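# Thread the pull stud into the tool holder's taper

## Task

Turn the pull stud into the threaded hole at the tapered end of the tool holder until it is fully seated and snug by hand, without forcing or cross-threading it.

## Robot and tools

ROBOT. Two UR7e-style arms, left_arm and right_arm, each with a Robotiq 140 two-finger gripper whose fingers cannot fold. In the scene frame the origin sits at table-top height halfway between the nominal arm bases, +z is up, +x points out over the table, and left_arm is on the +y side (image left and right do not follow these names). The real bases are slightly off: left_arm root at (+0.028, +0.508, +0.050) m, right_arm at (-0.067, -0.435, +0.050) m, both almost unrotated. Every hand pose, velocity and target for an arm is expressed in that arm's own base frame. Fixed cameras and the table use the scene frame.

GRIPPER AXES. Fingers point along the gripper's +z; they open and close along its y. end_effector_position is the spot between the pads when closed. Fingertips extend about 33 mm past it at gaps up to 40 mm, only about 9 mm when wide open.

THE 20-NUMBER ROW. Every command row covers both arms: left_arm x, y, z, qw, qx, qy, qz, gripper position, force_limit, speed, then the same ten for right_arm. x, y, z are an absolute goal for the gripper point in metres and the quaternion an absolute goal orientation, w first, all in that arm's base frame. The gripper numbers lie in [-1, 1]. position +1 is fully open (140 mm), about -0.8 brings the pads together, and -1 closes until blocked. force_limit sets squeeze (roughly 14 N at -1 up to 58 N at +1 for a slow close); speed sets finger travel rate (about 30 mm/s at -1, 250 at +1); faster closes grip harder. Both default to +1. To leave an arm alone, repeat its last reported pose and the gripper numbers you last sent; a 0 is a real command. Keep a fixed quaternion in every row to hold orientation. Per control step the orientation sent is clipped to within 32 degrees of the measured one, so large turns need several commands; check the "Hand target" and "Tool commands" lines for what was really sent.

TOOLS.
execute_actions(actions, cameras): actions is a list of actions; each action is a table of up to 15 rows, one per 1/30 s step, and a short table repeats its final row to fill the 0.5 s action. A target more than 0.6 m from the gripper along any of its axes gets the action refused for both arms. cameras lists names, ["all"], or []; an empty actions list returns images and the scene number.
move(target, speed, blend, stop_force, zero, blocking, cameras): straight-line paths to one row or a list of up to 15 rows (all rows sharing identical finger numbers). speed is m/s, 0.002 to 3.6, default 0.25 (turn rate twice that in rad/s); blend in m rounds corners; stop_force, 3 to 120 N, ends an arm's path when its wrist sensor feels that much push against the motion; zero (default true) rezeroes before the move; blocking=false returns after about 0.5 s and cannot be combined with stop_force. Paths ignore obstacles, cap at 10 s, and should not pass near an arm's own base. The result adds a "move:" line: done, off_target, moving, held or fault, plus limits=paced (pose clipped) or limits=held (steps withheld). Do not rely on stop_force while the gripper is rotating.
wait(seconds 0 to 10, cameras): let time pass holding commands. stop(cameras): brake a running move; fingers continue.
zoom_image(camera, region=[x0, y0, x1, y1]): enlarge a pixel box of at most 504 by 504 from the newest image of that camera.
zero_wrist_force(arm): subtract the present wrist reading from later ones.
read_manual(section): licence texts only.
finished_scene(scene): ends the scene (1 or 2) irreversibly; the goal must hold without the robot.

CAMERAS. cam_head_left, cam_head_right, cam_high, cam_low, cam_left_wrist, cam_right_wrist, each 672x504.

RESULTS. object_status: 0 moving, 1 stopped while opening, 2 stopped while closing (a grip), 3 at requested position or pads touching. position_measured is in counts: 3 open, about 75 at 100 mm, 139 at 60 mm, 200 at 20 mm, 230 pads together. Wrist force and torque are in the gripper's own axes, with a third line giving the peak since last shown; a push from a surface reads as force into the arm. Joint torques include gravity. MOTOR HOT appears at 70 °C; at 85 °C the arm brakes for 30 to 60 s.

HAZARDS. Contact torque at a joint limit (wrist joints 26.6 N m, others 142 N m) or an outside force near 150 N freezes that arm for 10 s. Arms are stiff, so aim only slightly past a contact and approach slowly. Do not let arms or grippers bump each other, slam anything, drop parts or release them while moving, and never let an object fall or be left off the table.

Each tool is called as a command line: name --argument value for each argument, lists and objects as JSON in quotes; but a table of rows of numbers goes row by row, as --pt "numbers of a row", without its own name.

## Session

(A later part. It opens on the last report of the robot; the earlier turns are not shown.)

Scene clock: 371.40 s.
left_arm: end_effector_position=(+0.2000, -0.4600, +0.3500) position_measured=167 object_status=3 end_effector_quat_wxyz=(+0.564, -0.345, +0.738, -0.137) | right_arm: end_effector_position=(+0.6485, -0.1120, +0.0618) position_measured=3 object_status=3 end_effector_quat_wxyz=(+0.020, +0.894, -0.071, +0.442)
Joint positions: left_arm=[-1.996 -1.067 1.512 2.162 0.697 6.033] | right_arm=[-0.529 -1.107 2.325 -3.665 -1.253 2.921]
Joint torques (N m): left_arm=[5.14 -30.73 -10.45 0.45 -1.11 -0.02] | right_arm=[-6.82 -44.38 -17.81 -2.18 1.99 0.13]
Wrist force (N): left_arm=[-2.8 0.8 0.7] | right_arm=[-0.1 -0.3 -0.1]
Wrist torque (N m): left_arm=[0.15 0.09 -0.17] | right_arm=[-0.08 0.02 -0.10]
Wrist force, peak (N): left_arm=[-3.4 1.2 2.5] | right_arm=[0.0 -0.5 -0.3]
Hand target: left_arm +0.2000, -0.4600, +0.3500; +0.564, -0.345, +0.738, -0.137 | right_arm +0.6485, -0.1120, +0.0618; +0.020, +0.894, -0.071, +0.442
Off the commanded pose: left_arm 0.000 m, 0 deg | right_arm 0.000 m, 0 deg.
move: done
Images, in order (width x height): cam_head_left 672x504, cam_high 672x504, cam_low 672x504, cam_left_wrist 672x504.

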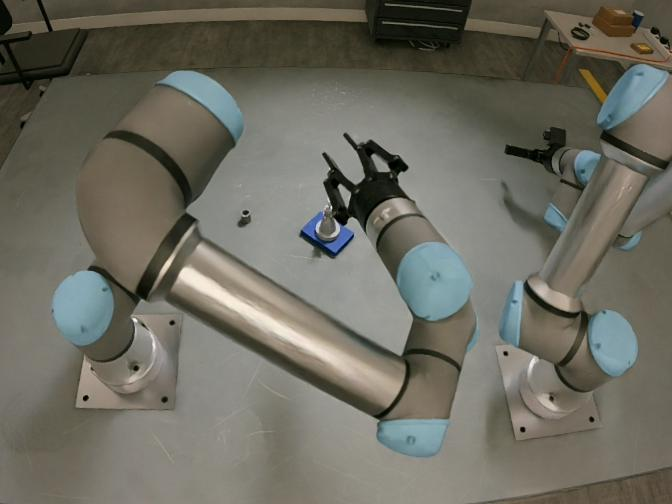

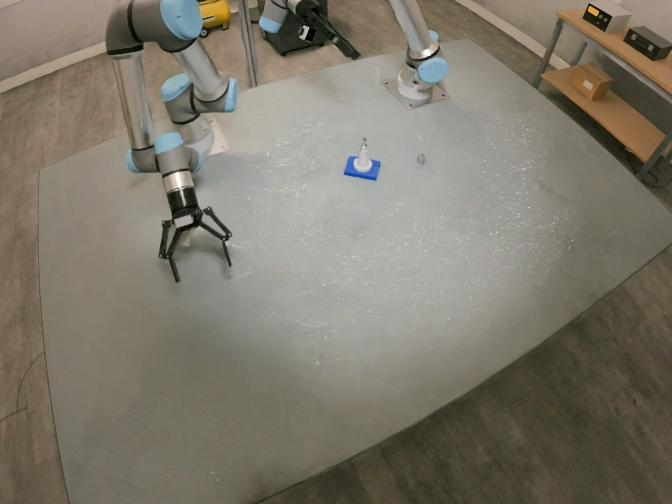

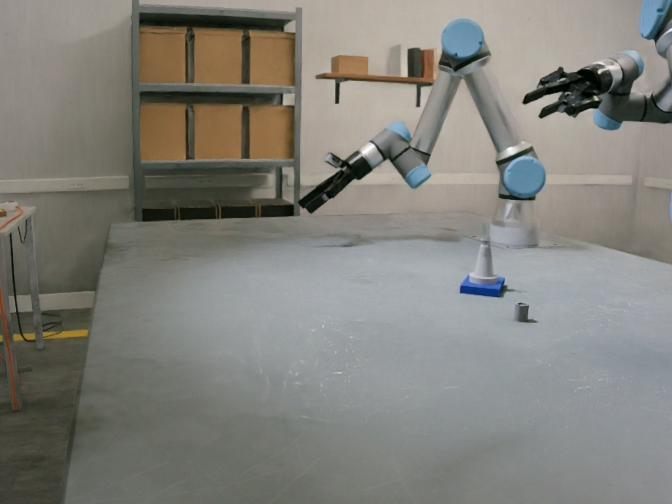

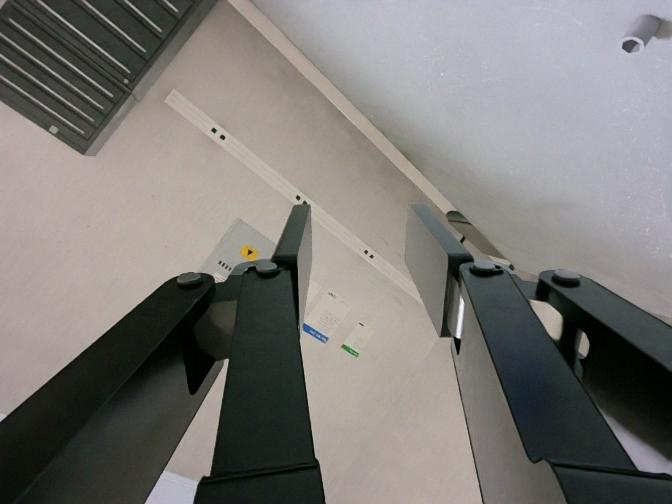

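move --pt "0.24 -0.46 0.35 0.258 -0.787 0.211 -0.520 -0.3 0 -1 0.6485 -0.1120 0.0618 0.020 0.894 -0.071 0.442 1 1 1" --pt "0.326 -0.4621 0.3 0 0.9659 -0.2588 0 -0.3 0 -1 0.6485 -0.1120 0.0618 0.020 0.894 -0.071 0.442 1 1 1" --pt "0.326 -0.4621 0.25 0 0.866 0.5 0 -0.3 0 -1 0.6485 -0.1120 0.0618 0.020 0.894 -0.071 0.442 1 1 1" --speed 0.4 --cameras '["cam_left_wrist","cam_head_left"]'

Scene clock: 409.40 s.
left_arm: end_effector_position=(+0.3260, -0.4621, +0.2500) position_measured=167 object_status=3 end_effector_quat_wxyz=(+0.000, +0.866, +0.500, +0.000) | right_arm: end_effector_position=(+0.6485, -0.1120, +0.0618) position_measured=3 object_status=3 end_effector_quat_wxyz=(+0.020, +0.894, -0.071, +0.442)
Joint positions: left_arm=[-1.194 -0.905 0.741 1.735 1.571 4.042] | right_arm=[-0.529 -1.107 2.325 -3.665 -1.253 2.921]
Joint torques (N m): left_arm=[-2.82 -47.81 -26.56 5.49 -0.69 -1.56] | right_arm=[-7.27 -44.89 -17.98 -2.21 2.08 -0.02]
Wrist force (N): left_arm=[-1.7 2.7 -1.1] | right_arm=[-0.1 -0.3 0.1]
Wrist torque (N m): left_arm=[0.32 -0.03 -0.26] | right_arm=[-0.07 0.01 -0.10]
Wrist force, peak (N): left_arm=[-1.8 3.2 -1.7] | right_arm=[-0.3 -0.4 -0.2]
Hand target: left_arm +0.3260, -0.4621, +0.2500; +0.000, +0.866, +0.500, +0.000 | right_arm +0.6485, -0.1120, +0.0618; +0.020, +0.894, -0.071, +0.442
Off the commanded pose: left_arm 0.000 m, 0 deg | right_arm 0.000 m, 0 deg.
move: done
Images, in order (width x height): cam_head_left 672x504, cam_left_wrist 672x504.

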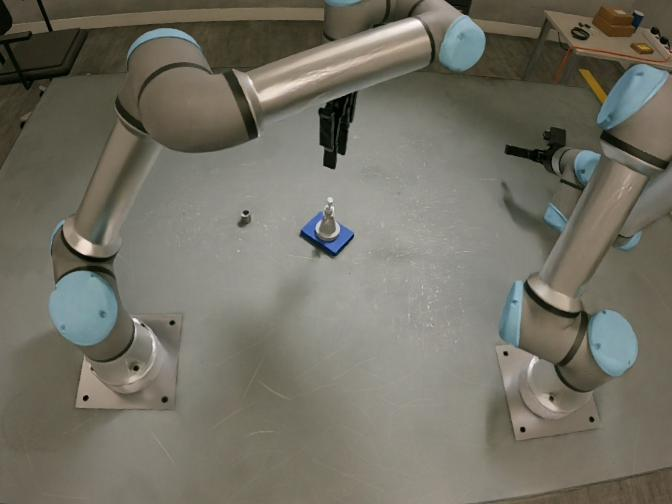

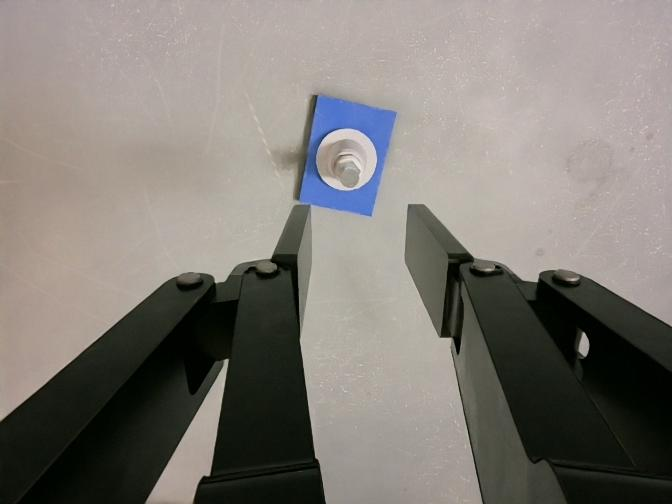

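move --pt "0.326 -0.4621 0.24 0 -0.1305 0.9914 0 -0.3 0 -1 0.6485 -0.1120 0.0618 0.020 0.894 -0.071 0.442 1 1 1" --pt "0.326 -0.4621 0.24 0 -0.9659 0.2588 0 -0.3 0 -1 0.6485 -0.1120 0.0618 0.020 0.894 -0.071 0.442 1 1 1" --pt "0.326 -0.4621 0.24 0 -0.6088 -0.7934 0 -0.3 0 -1 0.6485 -0.1120 0.0618 0.020 0.894 -0.071 0.442 1 1 1" --pt "0.326 -0.4621 0.25 0 0.5 -0.866 0 -0.3 0 -1 0.6485 -0.1120 0.0618 0.020 0.894 -0.071 0.442 1 1 1" --speed 0.75 --cameras '["cam_left_wrist"]'

zoom_image --camera "cam_left_wrist" --region '[270, 100, 420, 250]'

Scene clock: 425.57 s.
left_arm: end_effector_position=(+0.3260, -0.4621, +0.2500) position_measured=167 object_status=3 end_effector_quat_wxyz=(+0.000, -0.500, +0.866, +0.000) | right_arm: end_effector_position=(+0.6485, -0.1120, +0.0618) position_measured=3 object_status=3 end_effector_quat_wxyz=(+0.020, +0.894, -0.071, +0.442)
Joint positions: left_arm=[-1.194 -0.905 0.741 1.736 1.571 -5.383] | right_arm=[-0.529 -1.107 2.325 -3.665 -1.253 2.921]
Joint torques (N m): left_arm=[-2.15 -54.41 -18.03 3.94 -0.36 -1.47] | right_arm=[-7.49 -44.59 -17.87 -2.16 2.01 -0.02]
Wrist force (N): left_arm=[-1.7 2.9 -1.2] | right_arm=[0.1 -0.1 -0.1]
Wrist torque (N m): left_arm=[0.35 -0.02 -0.27] | right_arm=[-0.02 -0.03 -0.10]
Wrist force, peak (N): left_arm=[-2.0 3.1 -1.5] | right_arm=[-0.1 -0.5 -0.1]
Hand target: left_arm +0.3260, -0.4621, +0.2500; +0.000, -0.500, +0.866, +0.000 | right_arm +0.6485, -0.1120, +0.0618; +0.020, +0.894, -0.071, +0.442
Off the commanded pose: left_arm 0.000 m, 0 deg | right_arm 0.000 m, 0 deg.
move: done
Images, in order (width x height): cam_left_wrist 672x504.

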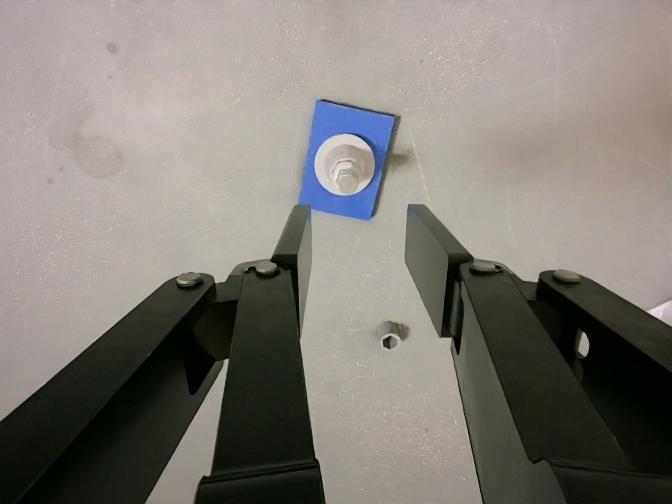

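Scaled by 3.360 from the camera's 672x504 image, which has a finer 960x720 frame.

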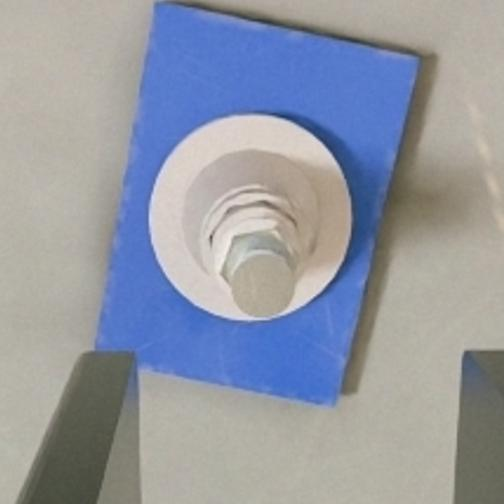

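move --target '[0.3281,-0.4598,0.11,0,0.5,-0.866,0,-0.3,0,-1,0.6485,-0.1120,0.0618,0.020,0.894,-0.071,0.442,1,1,1]' --cameras '["cam_left_wrist"]'

zoom_image --camera "cam_left_wrist" --region '[270, 130, 420, 280]'

move --pt "0.3281 -0.4598 0.12 0 0.866 -0.5 0 -0.3 0 -1 0.6485 -0.1120 0.0618 0.020 0.894 -0.071 0.442 1 1 1" --pt "0.3281 -0.4598 0.12 0 1 0 0 -0.3 0 -1 0.6485 -0.1120 0.0618 0.020 0.894 -0.071 0.442 1 1 1" --pt "0.3281 -0.4598 0.11 0 0.866 0.5 0 -0.3 0 -1 0.6485 -0.1120 0.0618 0.020 0.894 -0.071 0.442 1 1 1" --cameras '["cam_left_wrist"]' --speed 0.6

zoom_image --camera "cam_left_wrist" --region '[270, 130, 420, 280]'

Scene clock: 448.20 s.
left_arm: end_effector_position=(+0.3281, -0.4598, +0.1100) position_measured=167 object_status=3 end_effector_quat_wxyz=(+0.000, -0.500, +0.866, +0.000) | right_arm: end_effector_position=(+0.6485, -0.1120, +0.0618) position_measured=3 object_status=3 end_effector_quat_wxyz=(+0.020, +0.894, -0.071, +0.442)
Joint positions: left_arm=[-1.189 -0.902 1.093 1.379 1.571 -5.378] | right_arm=[-0.529 -1.107 2.325 -3.665 -1.253 2.921]
Joint torques (N m): left_arm=[-0.56 -56.9 -13.46 1.72 -1.54 -0.24] | right_arm=[-7.26 -44.99 -18.76 -2.1 2 0.01]
Wrist force (N): left_arm=[-1.8 2.9 -1.1] | right_arm=[-0.1 -0.1 0.1]
Wrist torque (N m): left_arm=[0.38 -0.01 -0.28] | right_arm=[-0.02 0.02 -0.10]
Wrist force, peak (N): left_arm=[-1.4 3.0 -4.1] | right_arm=[0.3 -0.4 -0.1]
Hand target: left_arm +0.3281, -0.4598, +0.1100; +0.000, -0.500, +0.866, +0.000 | right_arm +0.6485, -0.1120, +0.0618; +0.020, +0.894, -0.071, +0.442
Off the commanded pose: left_arm 0.000 m, 0 deg | right_arm 0.000 m, 0 deg.
move: done
Images, in order (width x height): cam_left_wrist 672x504.

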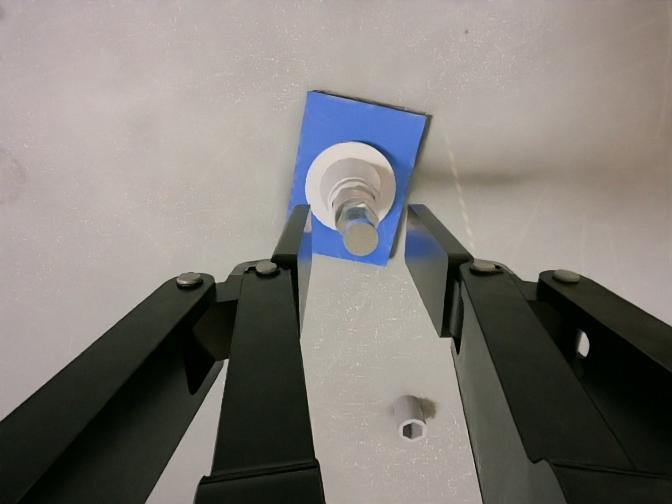

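Scaled by 3.360 from the camera's 672x504 image, which has a finer 960x720 frame.

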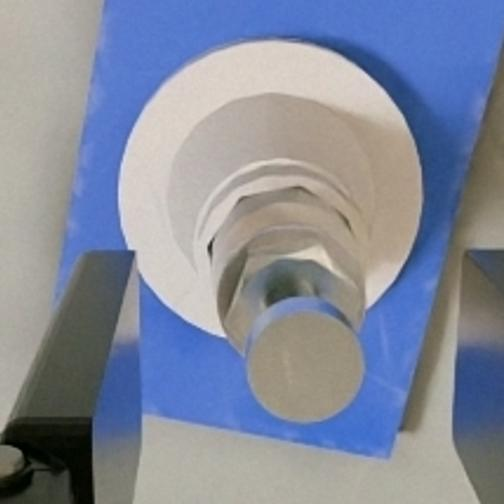

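Scene clock: 452.70 s.
left_arm: end_effector_position=(+0.3293, -0.4586, +0.1156) position_measured=167 object_status=3 end_effector_quat_wxyz=(+0.240, +0.868, -0.292, -0.322) | right_arm: end_effector_position=(+0.6485, -0.1120, +0.0618) position_measured=3 object_status=3 end_effector_quat_wxyz=(+0.020, +0.894, -0.071, +0.442)
Joint positions: left_arm=[-0.817 -0.531 0.77 1.763 2.299 -6.284] | right_arm=[-0.529 -1.107 2.325 -3.665 -1.253 2.921]
Joint torques (N m): left_arm=[-23.3 -70.42 -20.23 -2.74 11.99 1.87] | right_arm=[-7.37 -44.24 -17.9 -2.08 1.97 0]
Wrist force (N): left_arm=[-21.9 -32.7 -17.3] | right_arm=[0.0 -0.3 0.0]
Wrist torque (N m): left_arm=[1.24 0.40 -1.00] | right_arm=[-0.07 0.01 -0.09]
Wrist force, peak (N): left_arm=[6.6 -30.3 -49.9] | right_arm=[0.2 -0.5 -0.1]
Hand target: left_arm +0.3293, -0.4586, +0.1157; +0.240, +0.868, -0.292, -0.322 | right_arm +0.6485, -0.1120, +0.0618; +0.020, +0.894, -0.071, +0.442
Off the commanded pose: left_arm 0.006 m, 105 deg; orientation clipped | right_arm 0.000 m, 0 deg.
move: held (left_arm; a check stopped the path); path passed 2 of 3 targets; limits=paced,held
pose unreachable (left arm): on one or more control steps of this call, first in action 0 (counted from 0), this arm could not follow its commanded pose, so it was not sent that pose on those steps. It may still have moved: this result reports where it is.
cause: moving toward the commanded pose would bring two parts of the arm too close to each other (its gripper and another part of the arm, with joints 4 (wrist 1) to 6 (wrist 3) between them, 6 mm apart when it was first held).
Images, in order (width x height): cam_left_wrist 672x504.

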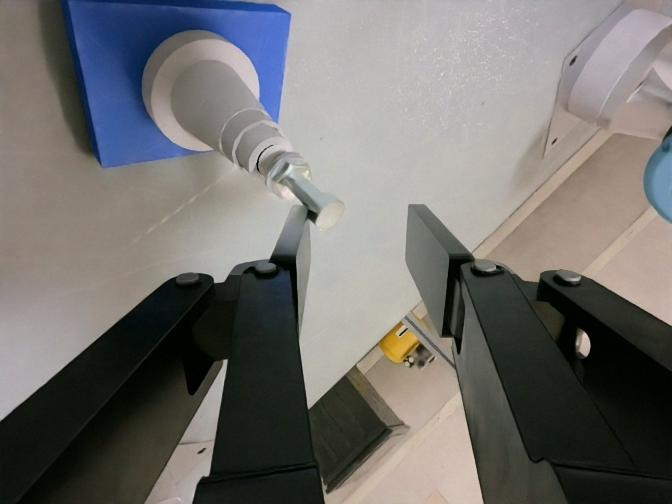

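Scaled by 3.360 from the camera's 672x504 image, which has a finer 960x720 frame.

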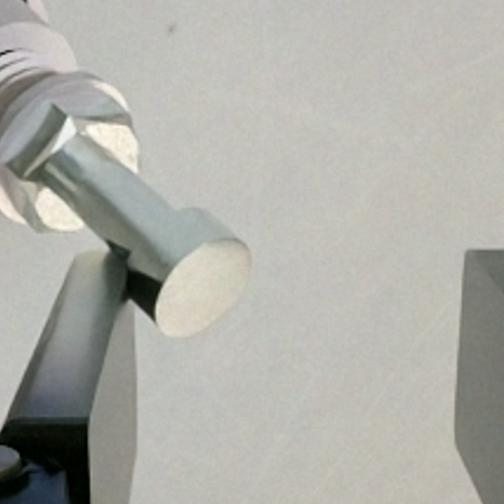

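move --pt "0.420 -0.428 0.205 0.240 0.868 -0.292 -0.322 -0.3 0 -1 0.6485 -0.1120 0.0618 0.020 0.894 -0.071 0.442 1 1 1" --pt "0.40 -0.44 0.27 0.240 0.868 -0.292 -0.322 -0.3 0 -1 0.6485 -0.1120 0.0618 0.020 0.894 -0.071 0.442 1 1 1" --speed 0.1 --cameras '["cam_low","cam_head_left"]'

zoom_image --camera "cam_low" --region '[450, 210, 530, 290]'

Scene clock: 465.30 s.
left_arm: end_effector_position=(+0.3373, -0.4559, +0.1238) position_measured=167 object_status=3 end_effector_quat_wxyz=(+0.240, +0.868, -0.292, -0.321) | right_arm: end_effector_position=(+0.6485, -0.1120, +0.0618) position_measured=3 object_status=3 end_effector_quat_wxyz=(+0.020, +0.894, -0.071, +0.442)
Joint positions: left_arm=[-0.805 -0.522 0.733 1.8 2.294 -6.27] | right_arm=[-0.529 -1.107 2.325 -3.665 -1.253 2.921]
Joint torques (N m): left_arm=[-15.32 -58.13 -11.54 -0.43 5.8 -1.41] | right_arm=[-6.97 -45.12 -17.3 -2.21 1.97 -0.07]
Wrist force (N): left_arm=[-7.7 -9.4 -14.3] | right_arm=[0.0 -0.2 0.2]
Wrist torque (N m): left_arm=[0.92 0.28 -0.55] | right_arm=[-0.04 0.00 -0.10]
Wrist force, peak (N): left_arm=[-22.0 -33.0 -16.8] | right_arm=[0.1 -0.4 0.2]
Hand target: left_arm +0.3373, -0.4559, +0.1237; +0.240, +0.868, -0.292, -0.322 | right_arm +0.6485, -0.1120, +0.0618; +0.020, +0.894, -0.071, +0.442
Off the commanded pose: left_arm 0.160 m, 0 deg | right_arm 0.000 m, 0 deg.
move: held (left_arm; a check stopped the path); path passed 0 of 2 targets; limits=held
pose unreachable (left arm): on one or more control steps of this call, first in action 0 (counted from 0), this arm could not follow its commanded pose, so it was not sent that pose on those steps. It may still have moved: this result reports where it is.
cause: moving toward the commanded pose would bring two parts of the arm too close to each other (its gripper and another part of the arm, with joints 4 (wrist 1) to 6 (wrist 3) between them, 3 mm apart when it was first held).
Images, in order (width x height): cam_head_left 672x504, cam_low 672x504.

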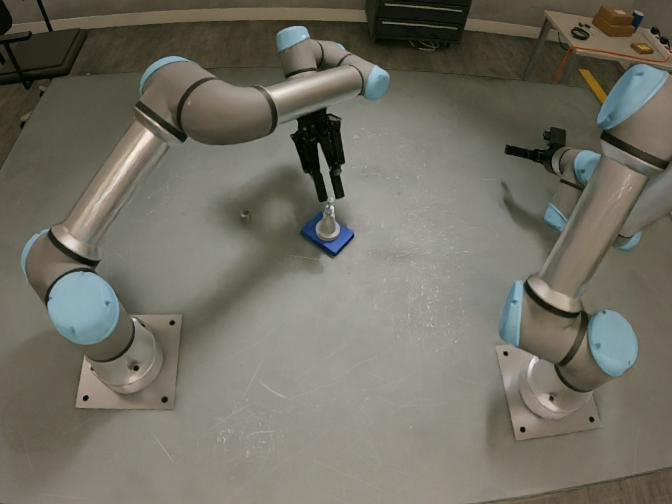

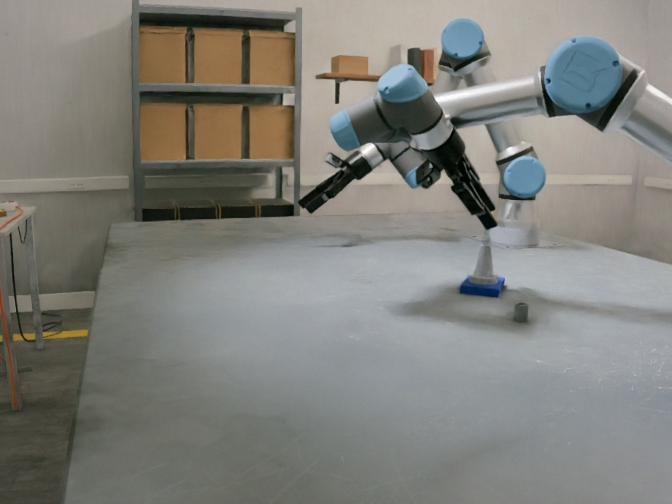

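Scaled by 6.300 from the camera's 672x504 image, which has a finer 960x720 frame.

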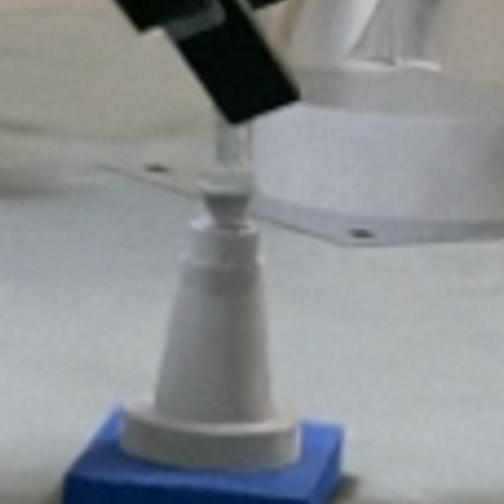

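move --target '[0.335,-0.450,0.22,0,0.5,-0.866,0,-0.3,0,-1,0.6485,-0.1120,0.0618,0.020,0.894,-0.071,0.442,1,1,1]' --speed 0.15 --cameras '["cam_low"]'

zoom_image --camera "cam_low" --region '[450, 210, 530, 290]'

Scene clock: 477.93 s.
left_arm: end_effector_position=(+0.3350, -0.4501, +0.2200) position_measured=167 object_status=3 end_effector_quat_wxyz=(+0.000, -0.500, +0.866, +0.000) end_effector_velocity=(-0.001, +0.000, +0.001) end_effector_angular_velocity=(+0.002, +0.005, +0.005) | right_arm: end_effector_position=(+0.6485, -0.1120, +0.0618) position_measured=3 object_status=3 end_effector_quat_wxyz=(+0.020, +0.894, -0.071, +0.442)
Joint positions: left_arm=[-1.171 -0.932 0.862 1.641 1.571 -5.36] | right_arm=[-0.529 -1.107 2.325 -3.665 -1.253 2.921]
Joint velocities: left_arm=[0.001 0.002 -0.003 0.006 0.004 -0.004] | right_arm=[within noise]
Joint torques (N m): left_arm=[9.35 -37.61 -29.52 5.85 1.95 -1.73] | right_arm=[-6.91 -45.33 -17.87 -2.23 1.88 0.08]
Wrist force (N): left_arm=[-3.4 3.6 -2.8] | right_arm=[0.1 -0.1 0.0]
Wrist torque (N m): left_arm=[0.51 0.33 -0.08] | right_arm=[-0.03 -0.02 -0.10]
Wrist force, peak (N): left_arm=[-8.2 -9.3 -16.1] | right_arm=[0.0 -0.5 -0.2]
Hand target: left_arm +0.3350, -0.4500, +0.2200; +0.000, -0.500, +0.866, +0.000 | right_arm +0.6485, -0.1120, +0.0618; +0.020, +0.894, -0.071, +0.442
Off the commanded pose: left_arm 0.000 m, 0 deg | right_arm 0.000 m, 0 deg.
move: done
Images, in order (width x height): cam_low 672x504.

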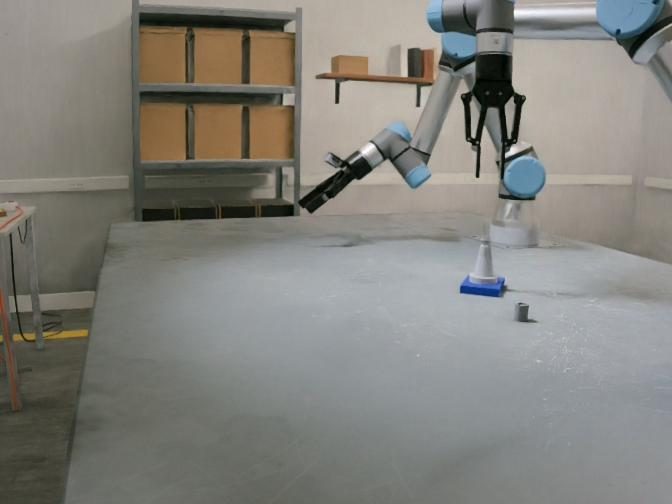

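Scaled by 6.300 from the camera's 672x504 image, which has a finer 960x720 frame.

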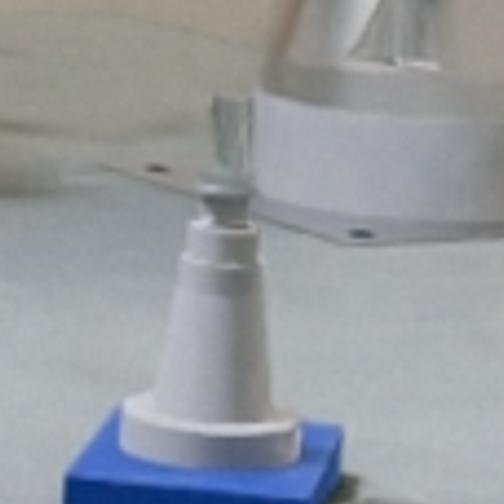

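move --pt "0.3263 -0.4607 0.12 0 0.5 -0.866 0 -0.3 0 -1 0.6485 -0.1120 0.0618 0.020 0.894 -0.071 0.442 1 1 1" --pt "0.3263 -0.4607 0.0932 0 0.5 -0.866 0 -0.3 0 -1 0.6485 -0.1120 0.0618 0.020 0.894 -0.071 0.442 1 1 1" --speed 0.1 --cameras '["cam_left_wrist","cam_low"]'

zoom_image --camera "cam_left_wrist" --region '[270, 150, 420, 300]'

zoom_image --camera "cam_low" --region '[450, 210, 530, 290]'

Scene clock: 490.73 s.
left_arm: end_effector_position=(+0.3263, -0.4607, +0.0931) position_measured=167 object_status=3 end_effector_quat_wxyz=(+0.000, -0.500, +0.866, +0.000) | right_arm: end_effector_position=(+0.6485, -0.1120, +0.0618) position_measured=3 object_status=3 end_effector_quat_wxyz=(+0.020, +0.894, -0.071, +0.442)
Joint positions: left_arm=[-1.193 -0.893 1.123 1.341 1.571 -5.382] | right_arm=[-0.529 -1.107 2.325 -3.665 -1.253 2.921]
Joint torques (N m): left_arm=[9.02 -57.23 -26.64 5.51 -1.39 2.06] | right_arm=[-6.85 -45.71 -18.26 -2.17 2.08 -0.11]
Wrist force (N): left_arm=[-3.5 3.9 -2.7] | right_arm=[0.0 -0.2 0.1]
Wrist torque (N m): left_arm=[0.57 0.37 -0.08] | right_arm=[-0.05 0.00 -0.10]
Wrist force, peak (N): left_arm=[-3.5 4.2 -4.6] | right_arm=[-0.2 -0.3 0.3]
Hand target: left_arm +0.3263, -0.4607, +0.0932; +0.000, -0.500, +0.866, +0.000 | right_arm +0.6485, -0.1120, +0.0618; +0.020, +0.894, -0.071, +0.442
Off the commanded pose: left_arm 0.000 m, 0 deg | right_arm 0.000 m, 0 deg.
move: done
Images, in order (width x height): cam_low 672x504, cam_left_wrist 672x504.

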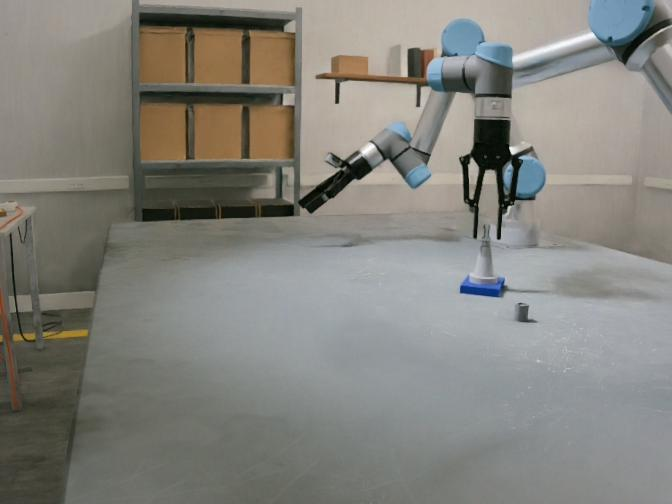

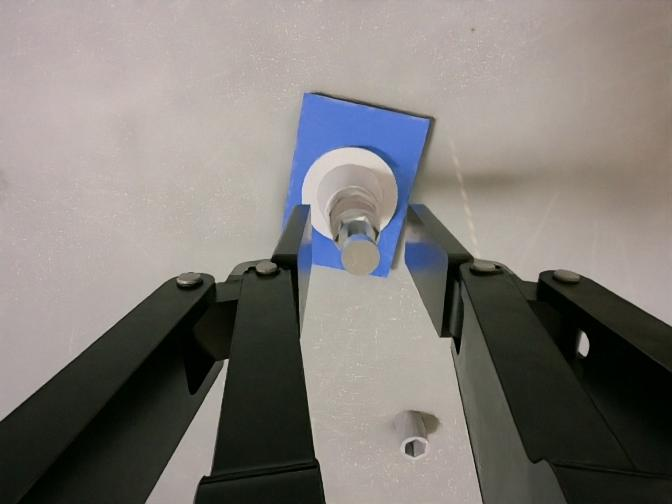

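Scaled by 3.360 from the camera's 672x504 image, which has a finer 960x720 frame.

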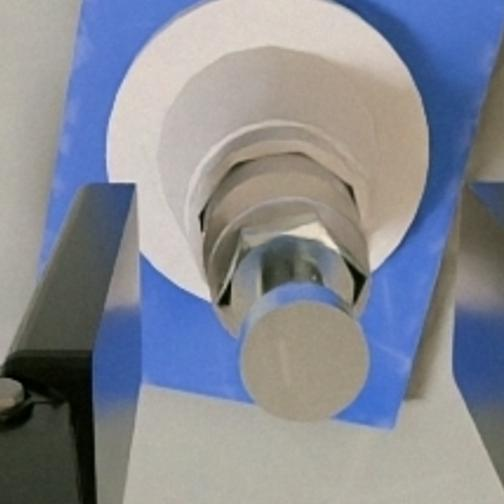

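Scaled by 6.300 from the camera's 672x504 image, which has a finer 960x720 frame.

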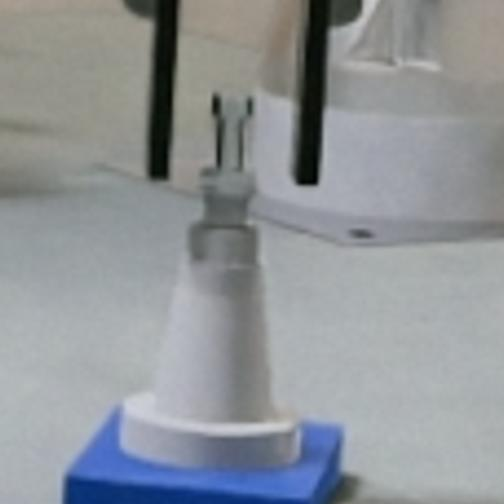

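zero_wrist_force --arm "left_arm"

move --pt "0.3271 -0.4612 0.0932 0 0.5 -0.866 0 -0.3 0 -1 0.6485 -0.1120 0.0618 0.020 0.894 -0.071 0.442 1 1 1" --pt "0.3271 -0.4612 0.093 0 0.5 -0.866 0 -1 0 -1 0.6485 -0.1120 0.0618 0.020 0.894 -0.071 0.442 1 1 1" --speed 0.1

wait --seconds 0.7 --cameras '["cam_left_wrist","cam_low"]'

zoom_image --camera "cam_left_wrist" --region '[270, 150, 420, 300]'

zoom_image --camera "cam_low" --region '[450, 210, 530, 290]'

Wrist force sensor zeroed.

Scene clock: 503.97 s.
left_arm: end_effector_position=(+0.3271, -0.4612, +0.0930) position_measured=206 object_status=0 end_effector_quat_wxyz=(+0.000, -0.500, +0.866, +0.000) | right_arm: end_effector_position=(+0.6485, -0.1120, +0.0618) position_measured=3 object_status=3 end_effector_quat_wxyz=(+0.020, +0.894, -0.071, +0.442)
Joint positions: left_arm=[-1.192 -0.891 1.12 1.342 1.571 -5.381] | right_arm=[-0.529 -1.107 2.325 -3.665 -1.253 2.921]
Joint torques (N m): left_arm=[2.59 -41.19 -11.85 0.92 -1.7 0.29] | right_arm=[-6.87 -44.18 -17.71 -2.23 1.97 0.01]
Wrist force (N, zeroed by zero_wrist_force on left_arm): left_arm=[0.9 -1.3 -10.2] | right_arm=[0.0 0.0 0.1]
Wrist torque (N m, zeroed by zero_wrist_force on left_arm): left_arm=[0.01 -0.06 -0.12] | right_arm=[-0.01 0.00 -0.09]
Wrist force, peak (N, zeroed by zero_wrist_force on left_arm): left_arm=[1.0 -1.3 -10.4] | right_arm=[-0.1 -0.4 -0.2]
Hand target: left_arm +0.3271, -0.4612, +0.0930; +0.000, -0.500, +0.866, +0.000 | right_arm +0.6485, -0.1120, +0.0618; +0.020, +0.894, -0.071, +0.442
Off the commanded pose: left_arm 0.000 m, 0 deg | right_arm 0.000 m, 0 deg.
move: done

Scene clock: 504.67 s.
left_arm: end_effector_position=(+0.3271, -0.4612, +0.0930) position_measured=206 object_status=2 end_effector_quat_wxyz=(+0.000, -0.500, +0.866, +0.000) | right_arm: end_effector_position=(+0.6485, -0.1120, +0.0618) position_measured=3 object_status=3 end_effector_quat_wxyz=(+0.020, +0.894, -0.071, +0.442)
Joint positions: left_arm=[-1.192 -0.891 1.12 1.342 1.571 -5.381] | right_arm=[-0.529 -1.107 2.325 -3.665 -1.253 2.921]
Joint torques (N m): left_arm=[0.12 -42.81 -12.55 1.48 -1.59 -0.37] | right_arm=[-6.76 -44.72 -17.67 -2.04 1.94 0.01]
Wrist force (N, zeroed by zero_wrist_force on left_arm): left_arm=[0.9 -1.4 -10.2] | right_arm=[-0.1 -0.4 0.1]
Wrist torque (N m, zeroed by zero_wrist_force on left_arm): left_arm=[-0.02 -0.07 -0.12] | right_arm=[-0.08 0.02 -0.10]
Wrist force, peak (N, zeroed by zero_wrist_force on left_arm): left_arm=[1.0 -1.7 -10.6] | right_arm=[-0.2 -0.4 0.0]
Hand target: left_arm +0.3271, -0.4612, +0.0930; +0.000, -0.500, +0.866, +0.000 | right_arm +0.6485, -0.1120, +0.0618; +0.020, +0.894, -0.071, +0.442
Tool commands: left_gripper/position=-1.0 left_gripper/force_limit=+0.0 left_gripper/speed=-1.0 right_gripper/position=+1.0 right_gripper/force_limit=+1.0 right_gripper/speed=+1.0
Off the commanded pose: left_arm 0.000 m, 0 deg | right_arm 0.000 m, 0 deg.
wait: 0.70 s; at rest by 0.17 s
Images, in order (width x height): cam_low 672x504, cam_left_wrist 672x504.

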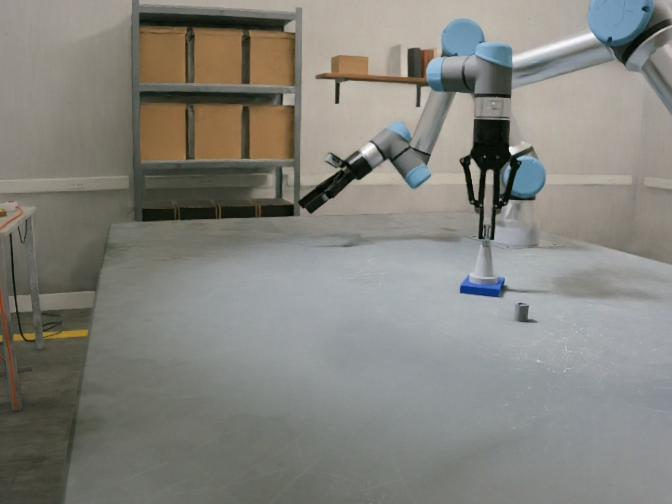

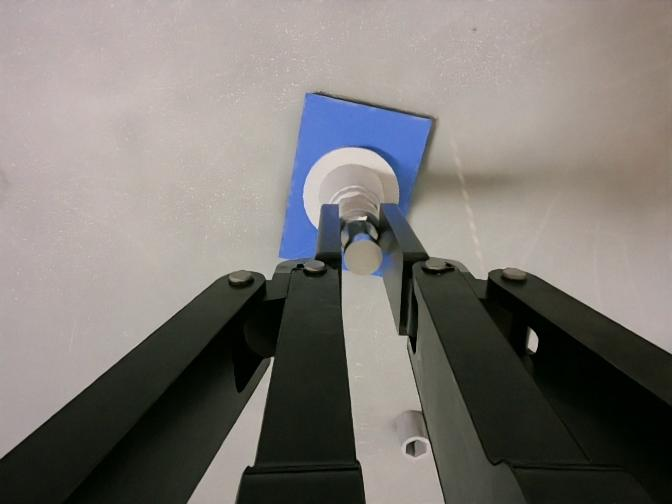

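Scaled by 3.360 from the camera's 672x504 image, which has a finer 960x720 frame.

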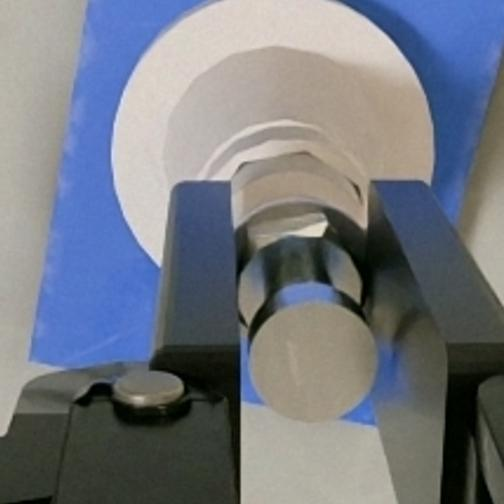

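Scaled by 6.300 from the camera's 672x504 image, which has a finer 960x720 frame.

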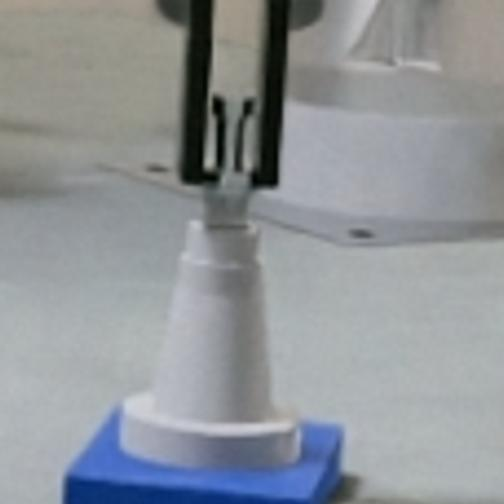

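move --target '[0.3271,-0.4612,0.0926,0,-0.2588,-0.9659,0,-1,0,-1,0.6485,-0.1120,0.0618,0.020,0.894,-0.071,0.442,1,1,1]' --speed 0.5

move --target '[0.3271,-0.4612,0.0921,0,-0.866,-0.5,0,-1,0,-1,0.6485,-0.1120,0.0618,0.020,0.894,-0.071,0.442,1,1,1]' --speed 0.5

Scene clock: 514.57 s.
left_arm: end_effector_position=(+0.3271, -0.4612, +0.0926) position_measured=206 object_status=2 end_effector_quat_wxyz=(+0.000, +0.259, +0.966, +0.000) | right_arm: end_effector_position=(+0.6485, -0.1120, +0.0618) position_measured=3 object_status=3 end_effector_quat_wxyz=(+0.020, +0.894, -0.071, +0.442)
Joint positions: left_arm=[-1.192 -0.891 1.12 1.341 1.571 -3.81] | right_arm=[-0.529 -1.107 2.325 -3.665 -1.253 2.921]
Joint torques (N m): left_arm=[-0.3 -39.48 -37.03 -6.05 1.42 1.77] | right_arm=[-7.14 -45.01 -18.47 -2.24 1.91 -0.19]
Wrist force (N, zeroed by zero_wrist_force on left_arm): left_arm=[24.1 18.9 -4.6] | right_arm=[-0.1 -0.2 -0.1]
Wrist torque (N m, zeroed by zero_wrist_force on left_arm): left_arm=[-0.53 -0.05 -0.15] | right_arm=[-0.06 0.03 -0.10]
Wrist force, peak (N, zeroed by zero_wrist_force on left_arm): left_arm=[24.1 18.9 -4.6] | right_arm=[0.2 -0.4 -0.2]
Hand target: left_arm +0.3271, -0.4612, +0.0926; +0.000, +0.259, +0.966, +0.000 | right_arm +0.6485, -0.1120, +0.0618; +0.020, +0.894, -0.071, +0.442
Off the commanded pose: left_arm 0.000 m, 0 deg | right_arm 0.000 m, 0 deg.
move: done

Scene clock: 516.73 s.
left_arm: end_effector_position=(+0.3271, -0.4612, +0.0921) position_measured=206 object_status=2 end_effector_quat_wxyz=(+0.000, +0.866, +0.500, +0.000) | right_arm: end_effector_position=(+0.6485, -0.1120, +0.0618) position_measured=3 object_status=3 end_effector_quat_wxyz=(+0.020, +0.894, -0.071, +0.442)
Joint positions: left_arm=[-1.192 -0.89 1.121 1.34 1.571 -2.239] | right_arm=[-0.529 -1.107 2.325 -3.665 -1.253 2.921]
Joint torques (N m): left_arm=[-3.02 -40.15 -30.67 2.21 4.83 1.83] | right_arm=[-7.17 -44.9 -18.73 -2.28 2 0.09]
Wrist force (N, zeroed by zero_wrist_force on left_arm): left_arm=[18.8 -0.3 0.2] | right_arm=[0.0 -0.3 0.0]
Wrist torque (N m, zeroed by zero_wrist_force on left_arm): left_arm=[-0.09 -0.01 -0.08] | right_arm=[-0.08 -0.01 -0.10]
Wrist force, peak (N, zeroed by zero_wrist_force on left_arm): left_arm=[32.2 12.7 1.6] | right_arm=[-0.1 -0.4 0.0]
Hand target: left_arm +0.3271, -0.4612, +0.0921; +0.000, +0.866, +0.500, +0.000 | right_arm +0.6485, -0.1120, +0.0618; +0.020, +0.894, -0.071, +0.442
Off the commanded pose: left_arm 0.000 m, 0 deg | right_arm 0.000 m, 0 deg.
move: done

move --target '[0.32756,-0.46105,0.0916,0,-0.9659,0.2588,0,-1,0,-1,0.6485,-0.1120,0.0618,0.020,0.894,-0.071,0.442,1,1,1]' --speed 0.5

move --target '[0.32715,-0.46116,0.0911,0,-0.5,0.866,0,-1,0,-1,0.6485,-0.1120,0.0618,0.020,0.894,-0.071,0.442,1,1,1]' --speed 0.5

move --target '[0.32704,-0.46075,0.0906,0,0.2588,0.9659,0,-1,0,-1,0.6485,-0.1120,0.0618,0.020,0.894,-0.071,0.442,1,1,1]' --speed 0.5

Scene clock: 531.67 s.
left_arm: end_effector_position=(+0.3276, -0.4610, +0.0916) position_measured=206 object_status=2 end_effector_quat_wxyz=(+0.000, +0.966, -0.259, +0.000) | right_arm: end_effector_position=(+0.6485, -0.1120, +0.0618) position_measured=3 object_status=3 end_effector_quat_wxyz=(+0.020, +0.894, -0.071, +0.442)
Joint positions: left_arm=[-1.191 -0.89 1.121 1.339 1.571 -0.668] | right_arm=[-0.529 -1.107 2.325 -3.665 -1.253 2.921]
Joint torques (N m): left_arm=[0.31 -41.54 -31.5 2.26 2.2 1.74] | right_arm=[-7.27 -44.42 -18.59 -2.15 1.94 0]
Wrist force (N, zeroed by zero_wrist_force on left_arm): left_arm=[-5.2 -10.8 2.1] | right_arm=[0.0 -0.4 -0.2]
Wrist torque (N m, zeroed by zero_wrist_force on left_arm): left_arm=[0.30 -0.08 0.01] | right_arm=[-0.09 0.01 -0.10]
Wrist force, peak (N, zeroed by zero_wrist_force on left_arm): left_arm=[19.3 -0.3 0.1] | right_arm=[0.0 -0.5 0.2]
Hand target: left_arm +0.3276, -0.4610, +0.0916; +0.000, +0.966, -0.259, +0.000 | right_arm +0.6485, -0.1120, +0.0618; +0.020, +0.894, -0.071, +0.442
Off the commanded pose: left_arm 0.000 m, 0 deg | right_arm 0.000 m, 0 deg.
move: done

Scene clock: 533.83 s.
left_arm: end_effector_position=(+0.3271, -0.4612, +0.0911) position_measured=206 object_status=2 end_effector_quat_wxyz=(+0.000, -0.500, +0.866, +0.000) | right_arm: end_effector_position=(+0.6485, -0.1120, +0.0618) position_measured=3 object_status=3 end_effector_quat_wxyz=(+0.020, +0.894, -0.071, +0.442)
Joint positions: left_arm=[-1.192 -0.89 1.123 1.338 1.571 0.902] | right_arm=[-0.529 -1.107 2.325 -3.665 -1.253 2.921]
Joint torques (N m): left_arm=[1.41 -43.04 -31.94 3.02 4.43 1.67] | right_arm=[-7.23 -44.6 -17.66 -2.11 2.03 -0.03]
Wrist force (N, zeroed by zero_wrist_force on left_arm): left_arm=[-17.2 -0.3 7.1] | right_arm=[0.0 -0.3 0.0]
Wrist torque (N m, zeroed by zero_wrist_force on left_arm): left_arm=[0.03 -0.18 -0.06] | right_arm=[-0.06 0.00 -0.09]
Wrist force, peak (N, zeroed by zero_wrist_force on left_arm): left_arm=[-19.1 0.0 8.1] | right_arm=[0.0 -0.5 0.1]
Hand target: left_arm +0.3272, -0.4612, +0.0911; +0.000, -0.500, +0.866, +0.000 | right_arm +0.6485, -0.1120, +0.0618; +0.020, +0.894, -0.071, +0.442
Off the commanded pose: left_arm 0.000 m, 0 deg | right_arm 0.000 m, 0 deg.
move: done

Scene clock: 536.00 s.
left_arm: end_effector_position=(+0.3270, -0.4608, +0.0906) position_measured=206 object_status=2 end_effector_quat_wxyz=(+0.000, +0.259, +0.966, +0.000) | right_arm: end_effector_position=(+0.6485, -0.1120, +0.0618) position_measured=3 object_status=3 end_effector_quat_wxyz=(+0.020, +0.894, -0.071, +0.442)
Joint positions: left_arm=[-1.192 -0.891 1.125 1.336 1.571 2.473] | right_arm=[-0.529 -1.107 2.325 -3.665 -1.253 2.921]
Joint torques (N m): left_arm=[-0.9 -44.37 -30.25 5.26 3.56 1.81] | right_arm=[-7.51 -44.77 -17.91 -2.2 1.94 -0.06]
Wrist force (N, zeroed by zero_wrist_force on left_arm): left_arm=[-2.5 10.1 10.7] | right_arm=[0.1 0.0 -0.2]
Wrist torque (N m, zeroed by zero_wrist_force on left_arm): left_arm=[-0.22 -0.03 -0.02] | right_arm=[0.00 -0.02 -0.09]
Wrist force, peak (N, zeroed by zero_wrist_force on left_arm): left_arm=[-17.9 -0.2 7.0] | right_arm=[0.1 -0.4 -0.3]
Hand target: left_arm +0.3270, -0.4607, +0.0906; +0.000, +0.259, +0.966, +0.000 | right_arm +0.6485, -0.1120, +0.0618; +0.020, +0.894, -0.071, +0.442
Off the commanded pose: left_arm 0.000 m, 0 deg | right_arm 0.000 m, 0 deg.
move: done

move --target '[0.3276,-0.4605,0.0900,0,0.866,0.5,0,-1,0,-1,0.6485,-0.1120,0.0618,0.020,0.894,-0.071,0.442,1,1,1]' --speed 0.5

move --target '[0.32765,-0.46095,0.0894,0,0.9659,-0.2588,0,-1,0,-1,0.6485,-0.1120,0.0618,0.020,0.894,-0.071,0.442,1,1,1]' --speed 0.5 --cameras '["cam_left_wrist","cam_low"]'

zoom_image --camera "cam_low" --region '[450, 210, 530, 290]'

Scene clock: 548.13 s.
left_arm: end_effector_position=(+0.3276, -0.4605, +0.0900) position_measured=206 object_status=2 end_effector_quat_wxyz=(+0.000, +0.866, +0.500, +0.000) | right_arm: end_effector_position=(+0.6485, -0.1120, +0.0618) position_measured=3 object_status=3 end_effector_quat_wxyz=(+0.020, +0.894, -0.071, +0.442)
Joint positions: left_arm=[-1.191 -0.89 1.126 1.335 1.571 4.045] | right_arm=[-0.529 -1.107 2.325 -3.665 -1.253 2.921]
Joint torques (N m): left_arm=[3.55 -42.97 -29.5 6.09 0.28 1.75] | right_arm=[-7.3 -44.75 -17.3 -2.25 2.05 -0.01]
Wrist force (N, zeroed by zero_wrist_force on left_arm): left_arm=[1.9 -1.1 8.0] | right_arm=[-0.1 -0.4 0.0]
Wrist torque (N m, zeroed by zero_wrist_force on left_arm): left_arm=[-0.06 -0.24 0.02] | right_arm=[-0.08 0.01 -0.10]
Wrist force, peak (N, zeroed by zero_wrist_force on left_arm): left_arm=[-1.2 9.7 11.2] | right_arm=[0.0 -0.5 0.0]
Hand target: left_arm +0.3276, -0.4605, +0.0900; +0.000, +0.866, +0.500, +0.000 | right_arm +0.6485, -0.1120, +0.0618; +0.020, +0.894, -0.071, +0.442
Off the commanded pose: left_arm 0.000 m, 0 deg | right_arm 0.000 m, 0 deg.
move: done

Scene clock: 550.30 s.
left_arm: end_effector_position=(+0.3276, -0.4610, +0.0894) position_measured=206 object_status=2 end_effector_quat_wxyz=(+0.000, +0.966, -0.259, +0.000) | right_arm: end_effector_position=(+0.6485, -0.1120, +0.0618) position_measured=3 object_status=3 end_effector_quat_wxyz=(+0.020, +0.894, -0.071, +0.442)
Joint positions: left_arm=[-1.191 -0.888 1.125 1.334 1.571 5.616] | right_arm=[-0.529 -1.107 2.325 -3.665 -1.253 2.921]
Joint torques (N m): left_arm=[5.97 -45.71 -31.35 2.81 1.96 1.86] | right_arm=[-7.18 -44.81 -17.81 -2.02 1.95 0.02]
Wrist force (N, zeroed by zero_wrist_force on left_arm): left_arm=[-4.9 -9.9 7.5] | right_arm=[-0.1 -0.3 0.1]
Wrist torque (N m, zeroed by zero_wrist_force on left_arm): left_arm=[0.33 -0.24 -0.01] | right_arm=[-0.06 0.02 -0.10]
Wrist force, peak (N, zeroed by zero_wrist_force on left_arm): left_arm=[-5.7 -11.4 7.0] | right_arm=[0.0 -0.5 -0.1]
Hand target: left_arm +0.3277, -0.4609, +0.0894; +0.000, +0.966, -0.259, +0.000 | right_arm +0.6485, -0.1120, +0.0618; +0.020, +0.894, -0.071, +0.442
Off the commanded pose: left_arm 0.000 m, 0 deg | right_arm 0.000 m, 0 deg.
move: done
Images, in order (width x height): cam_low 672x504, cam_left_wrist 672x504.

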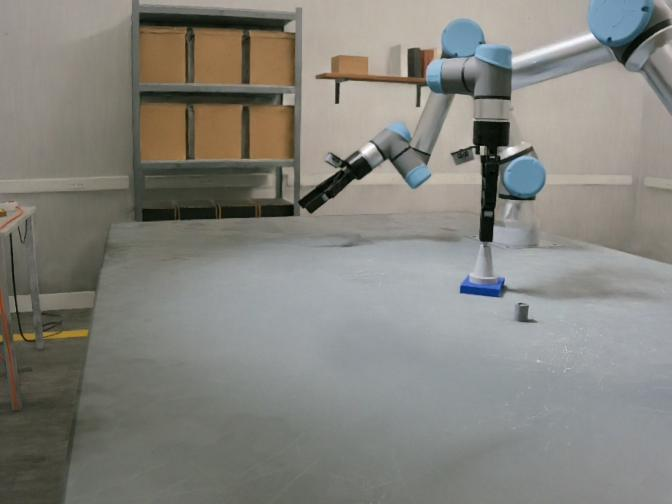

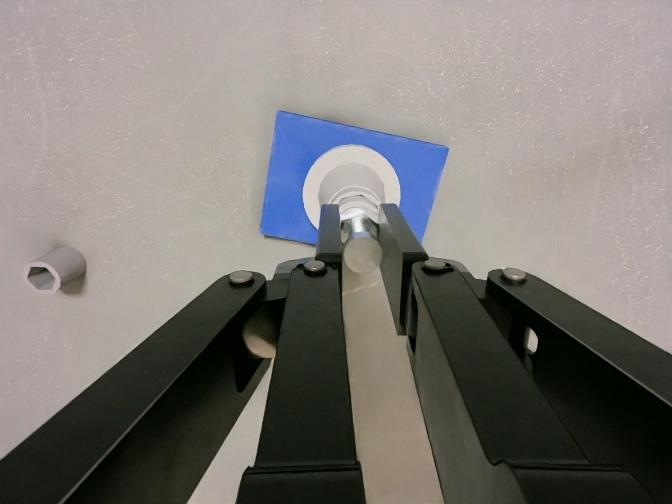

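Scaled by 6.300 from the camera's 672x504 image, which has a finer 960x720 frame.

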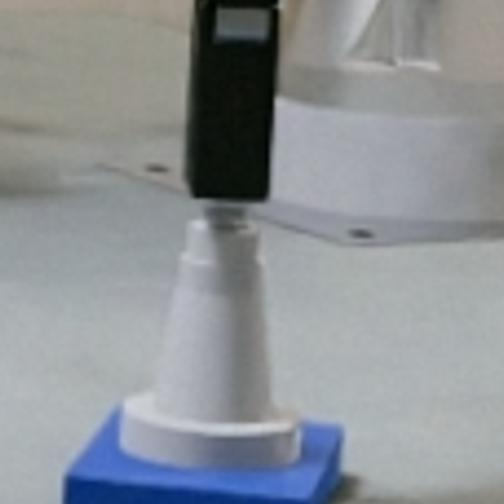

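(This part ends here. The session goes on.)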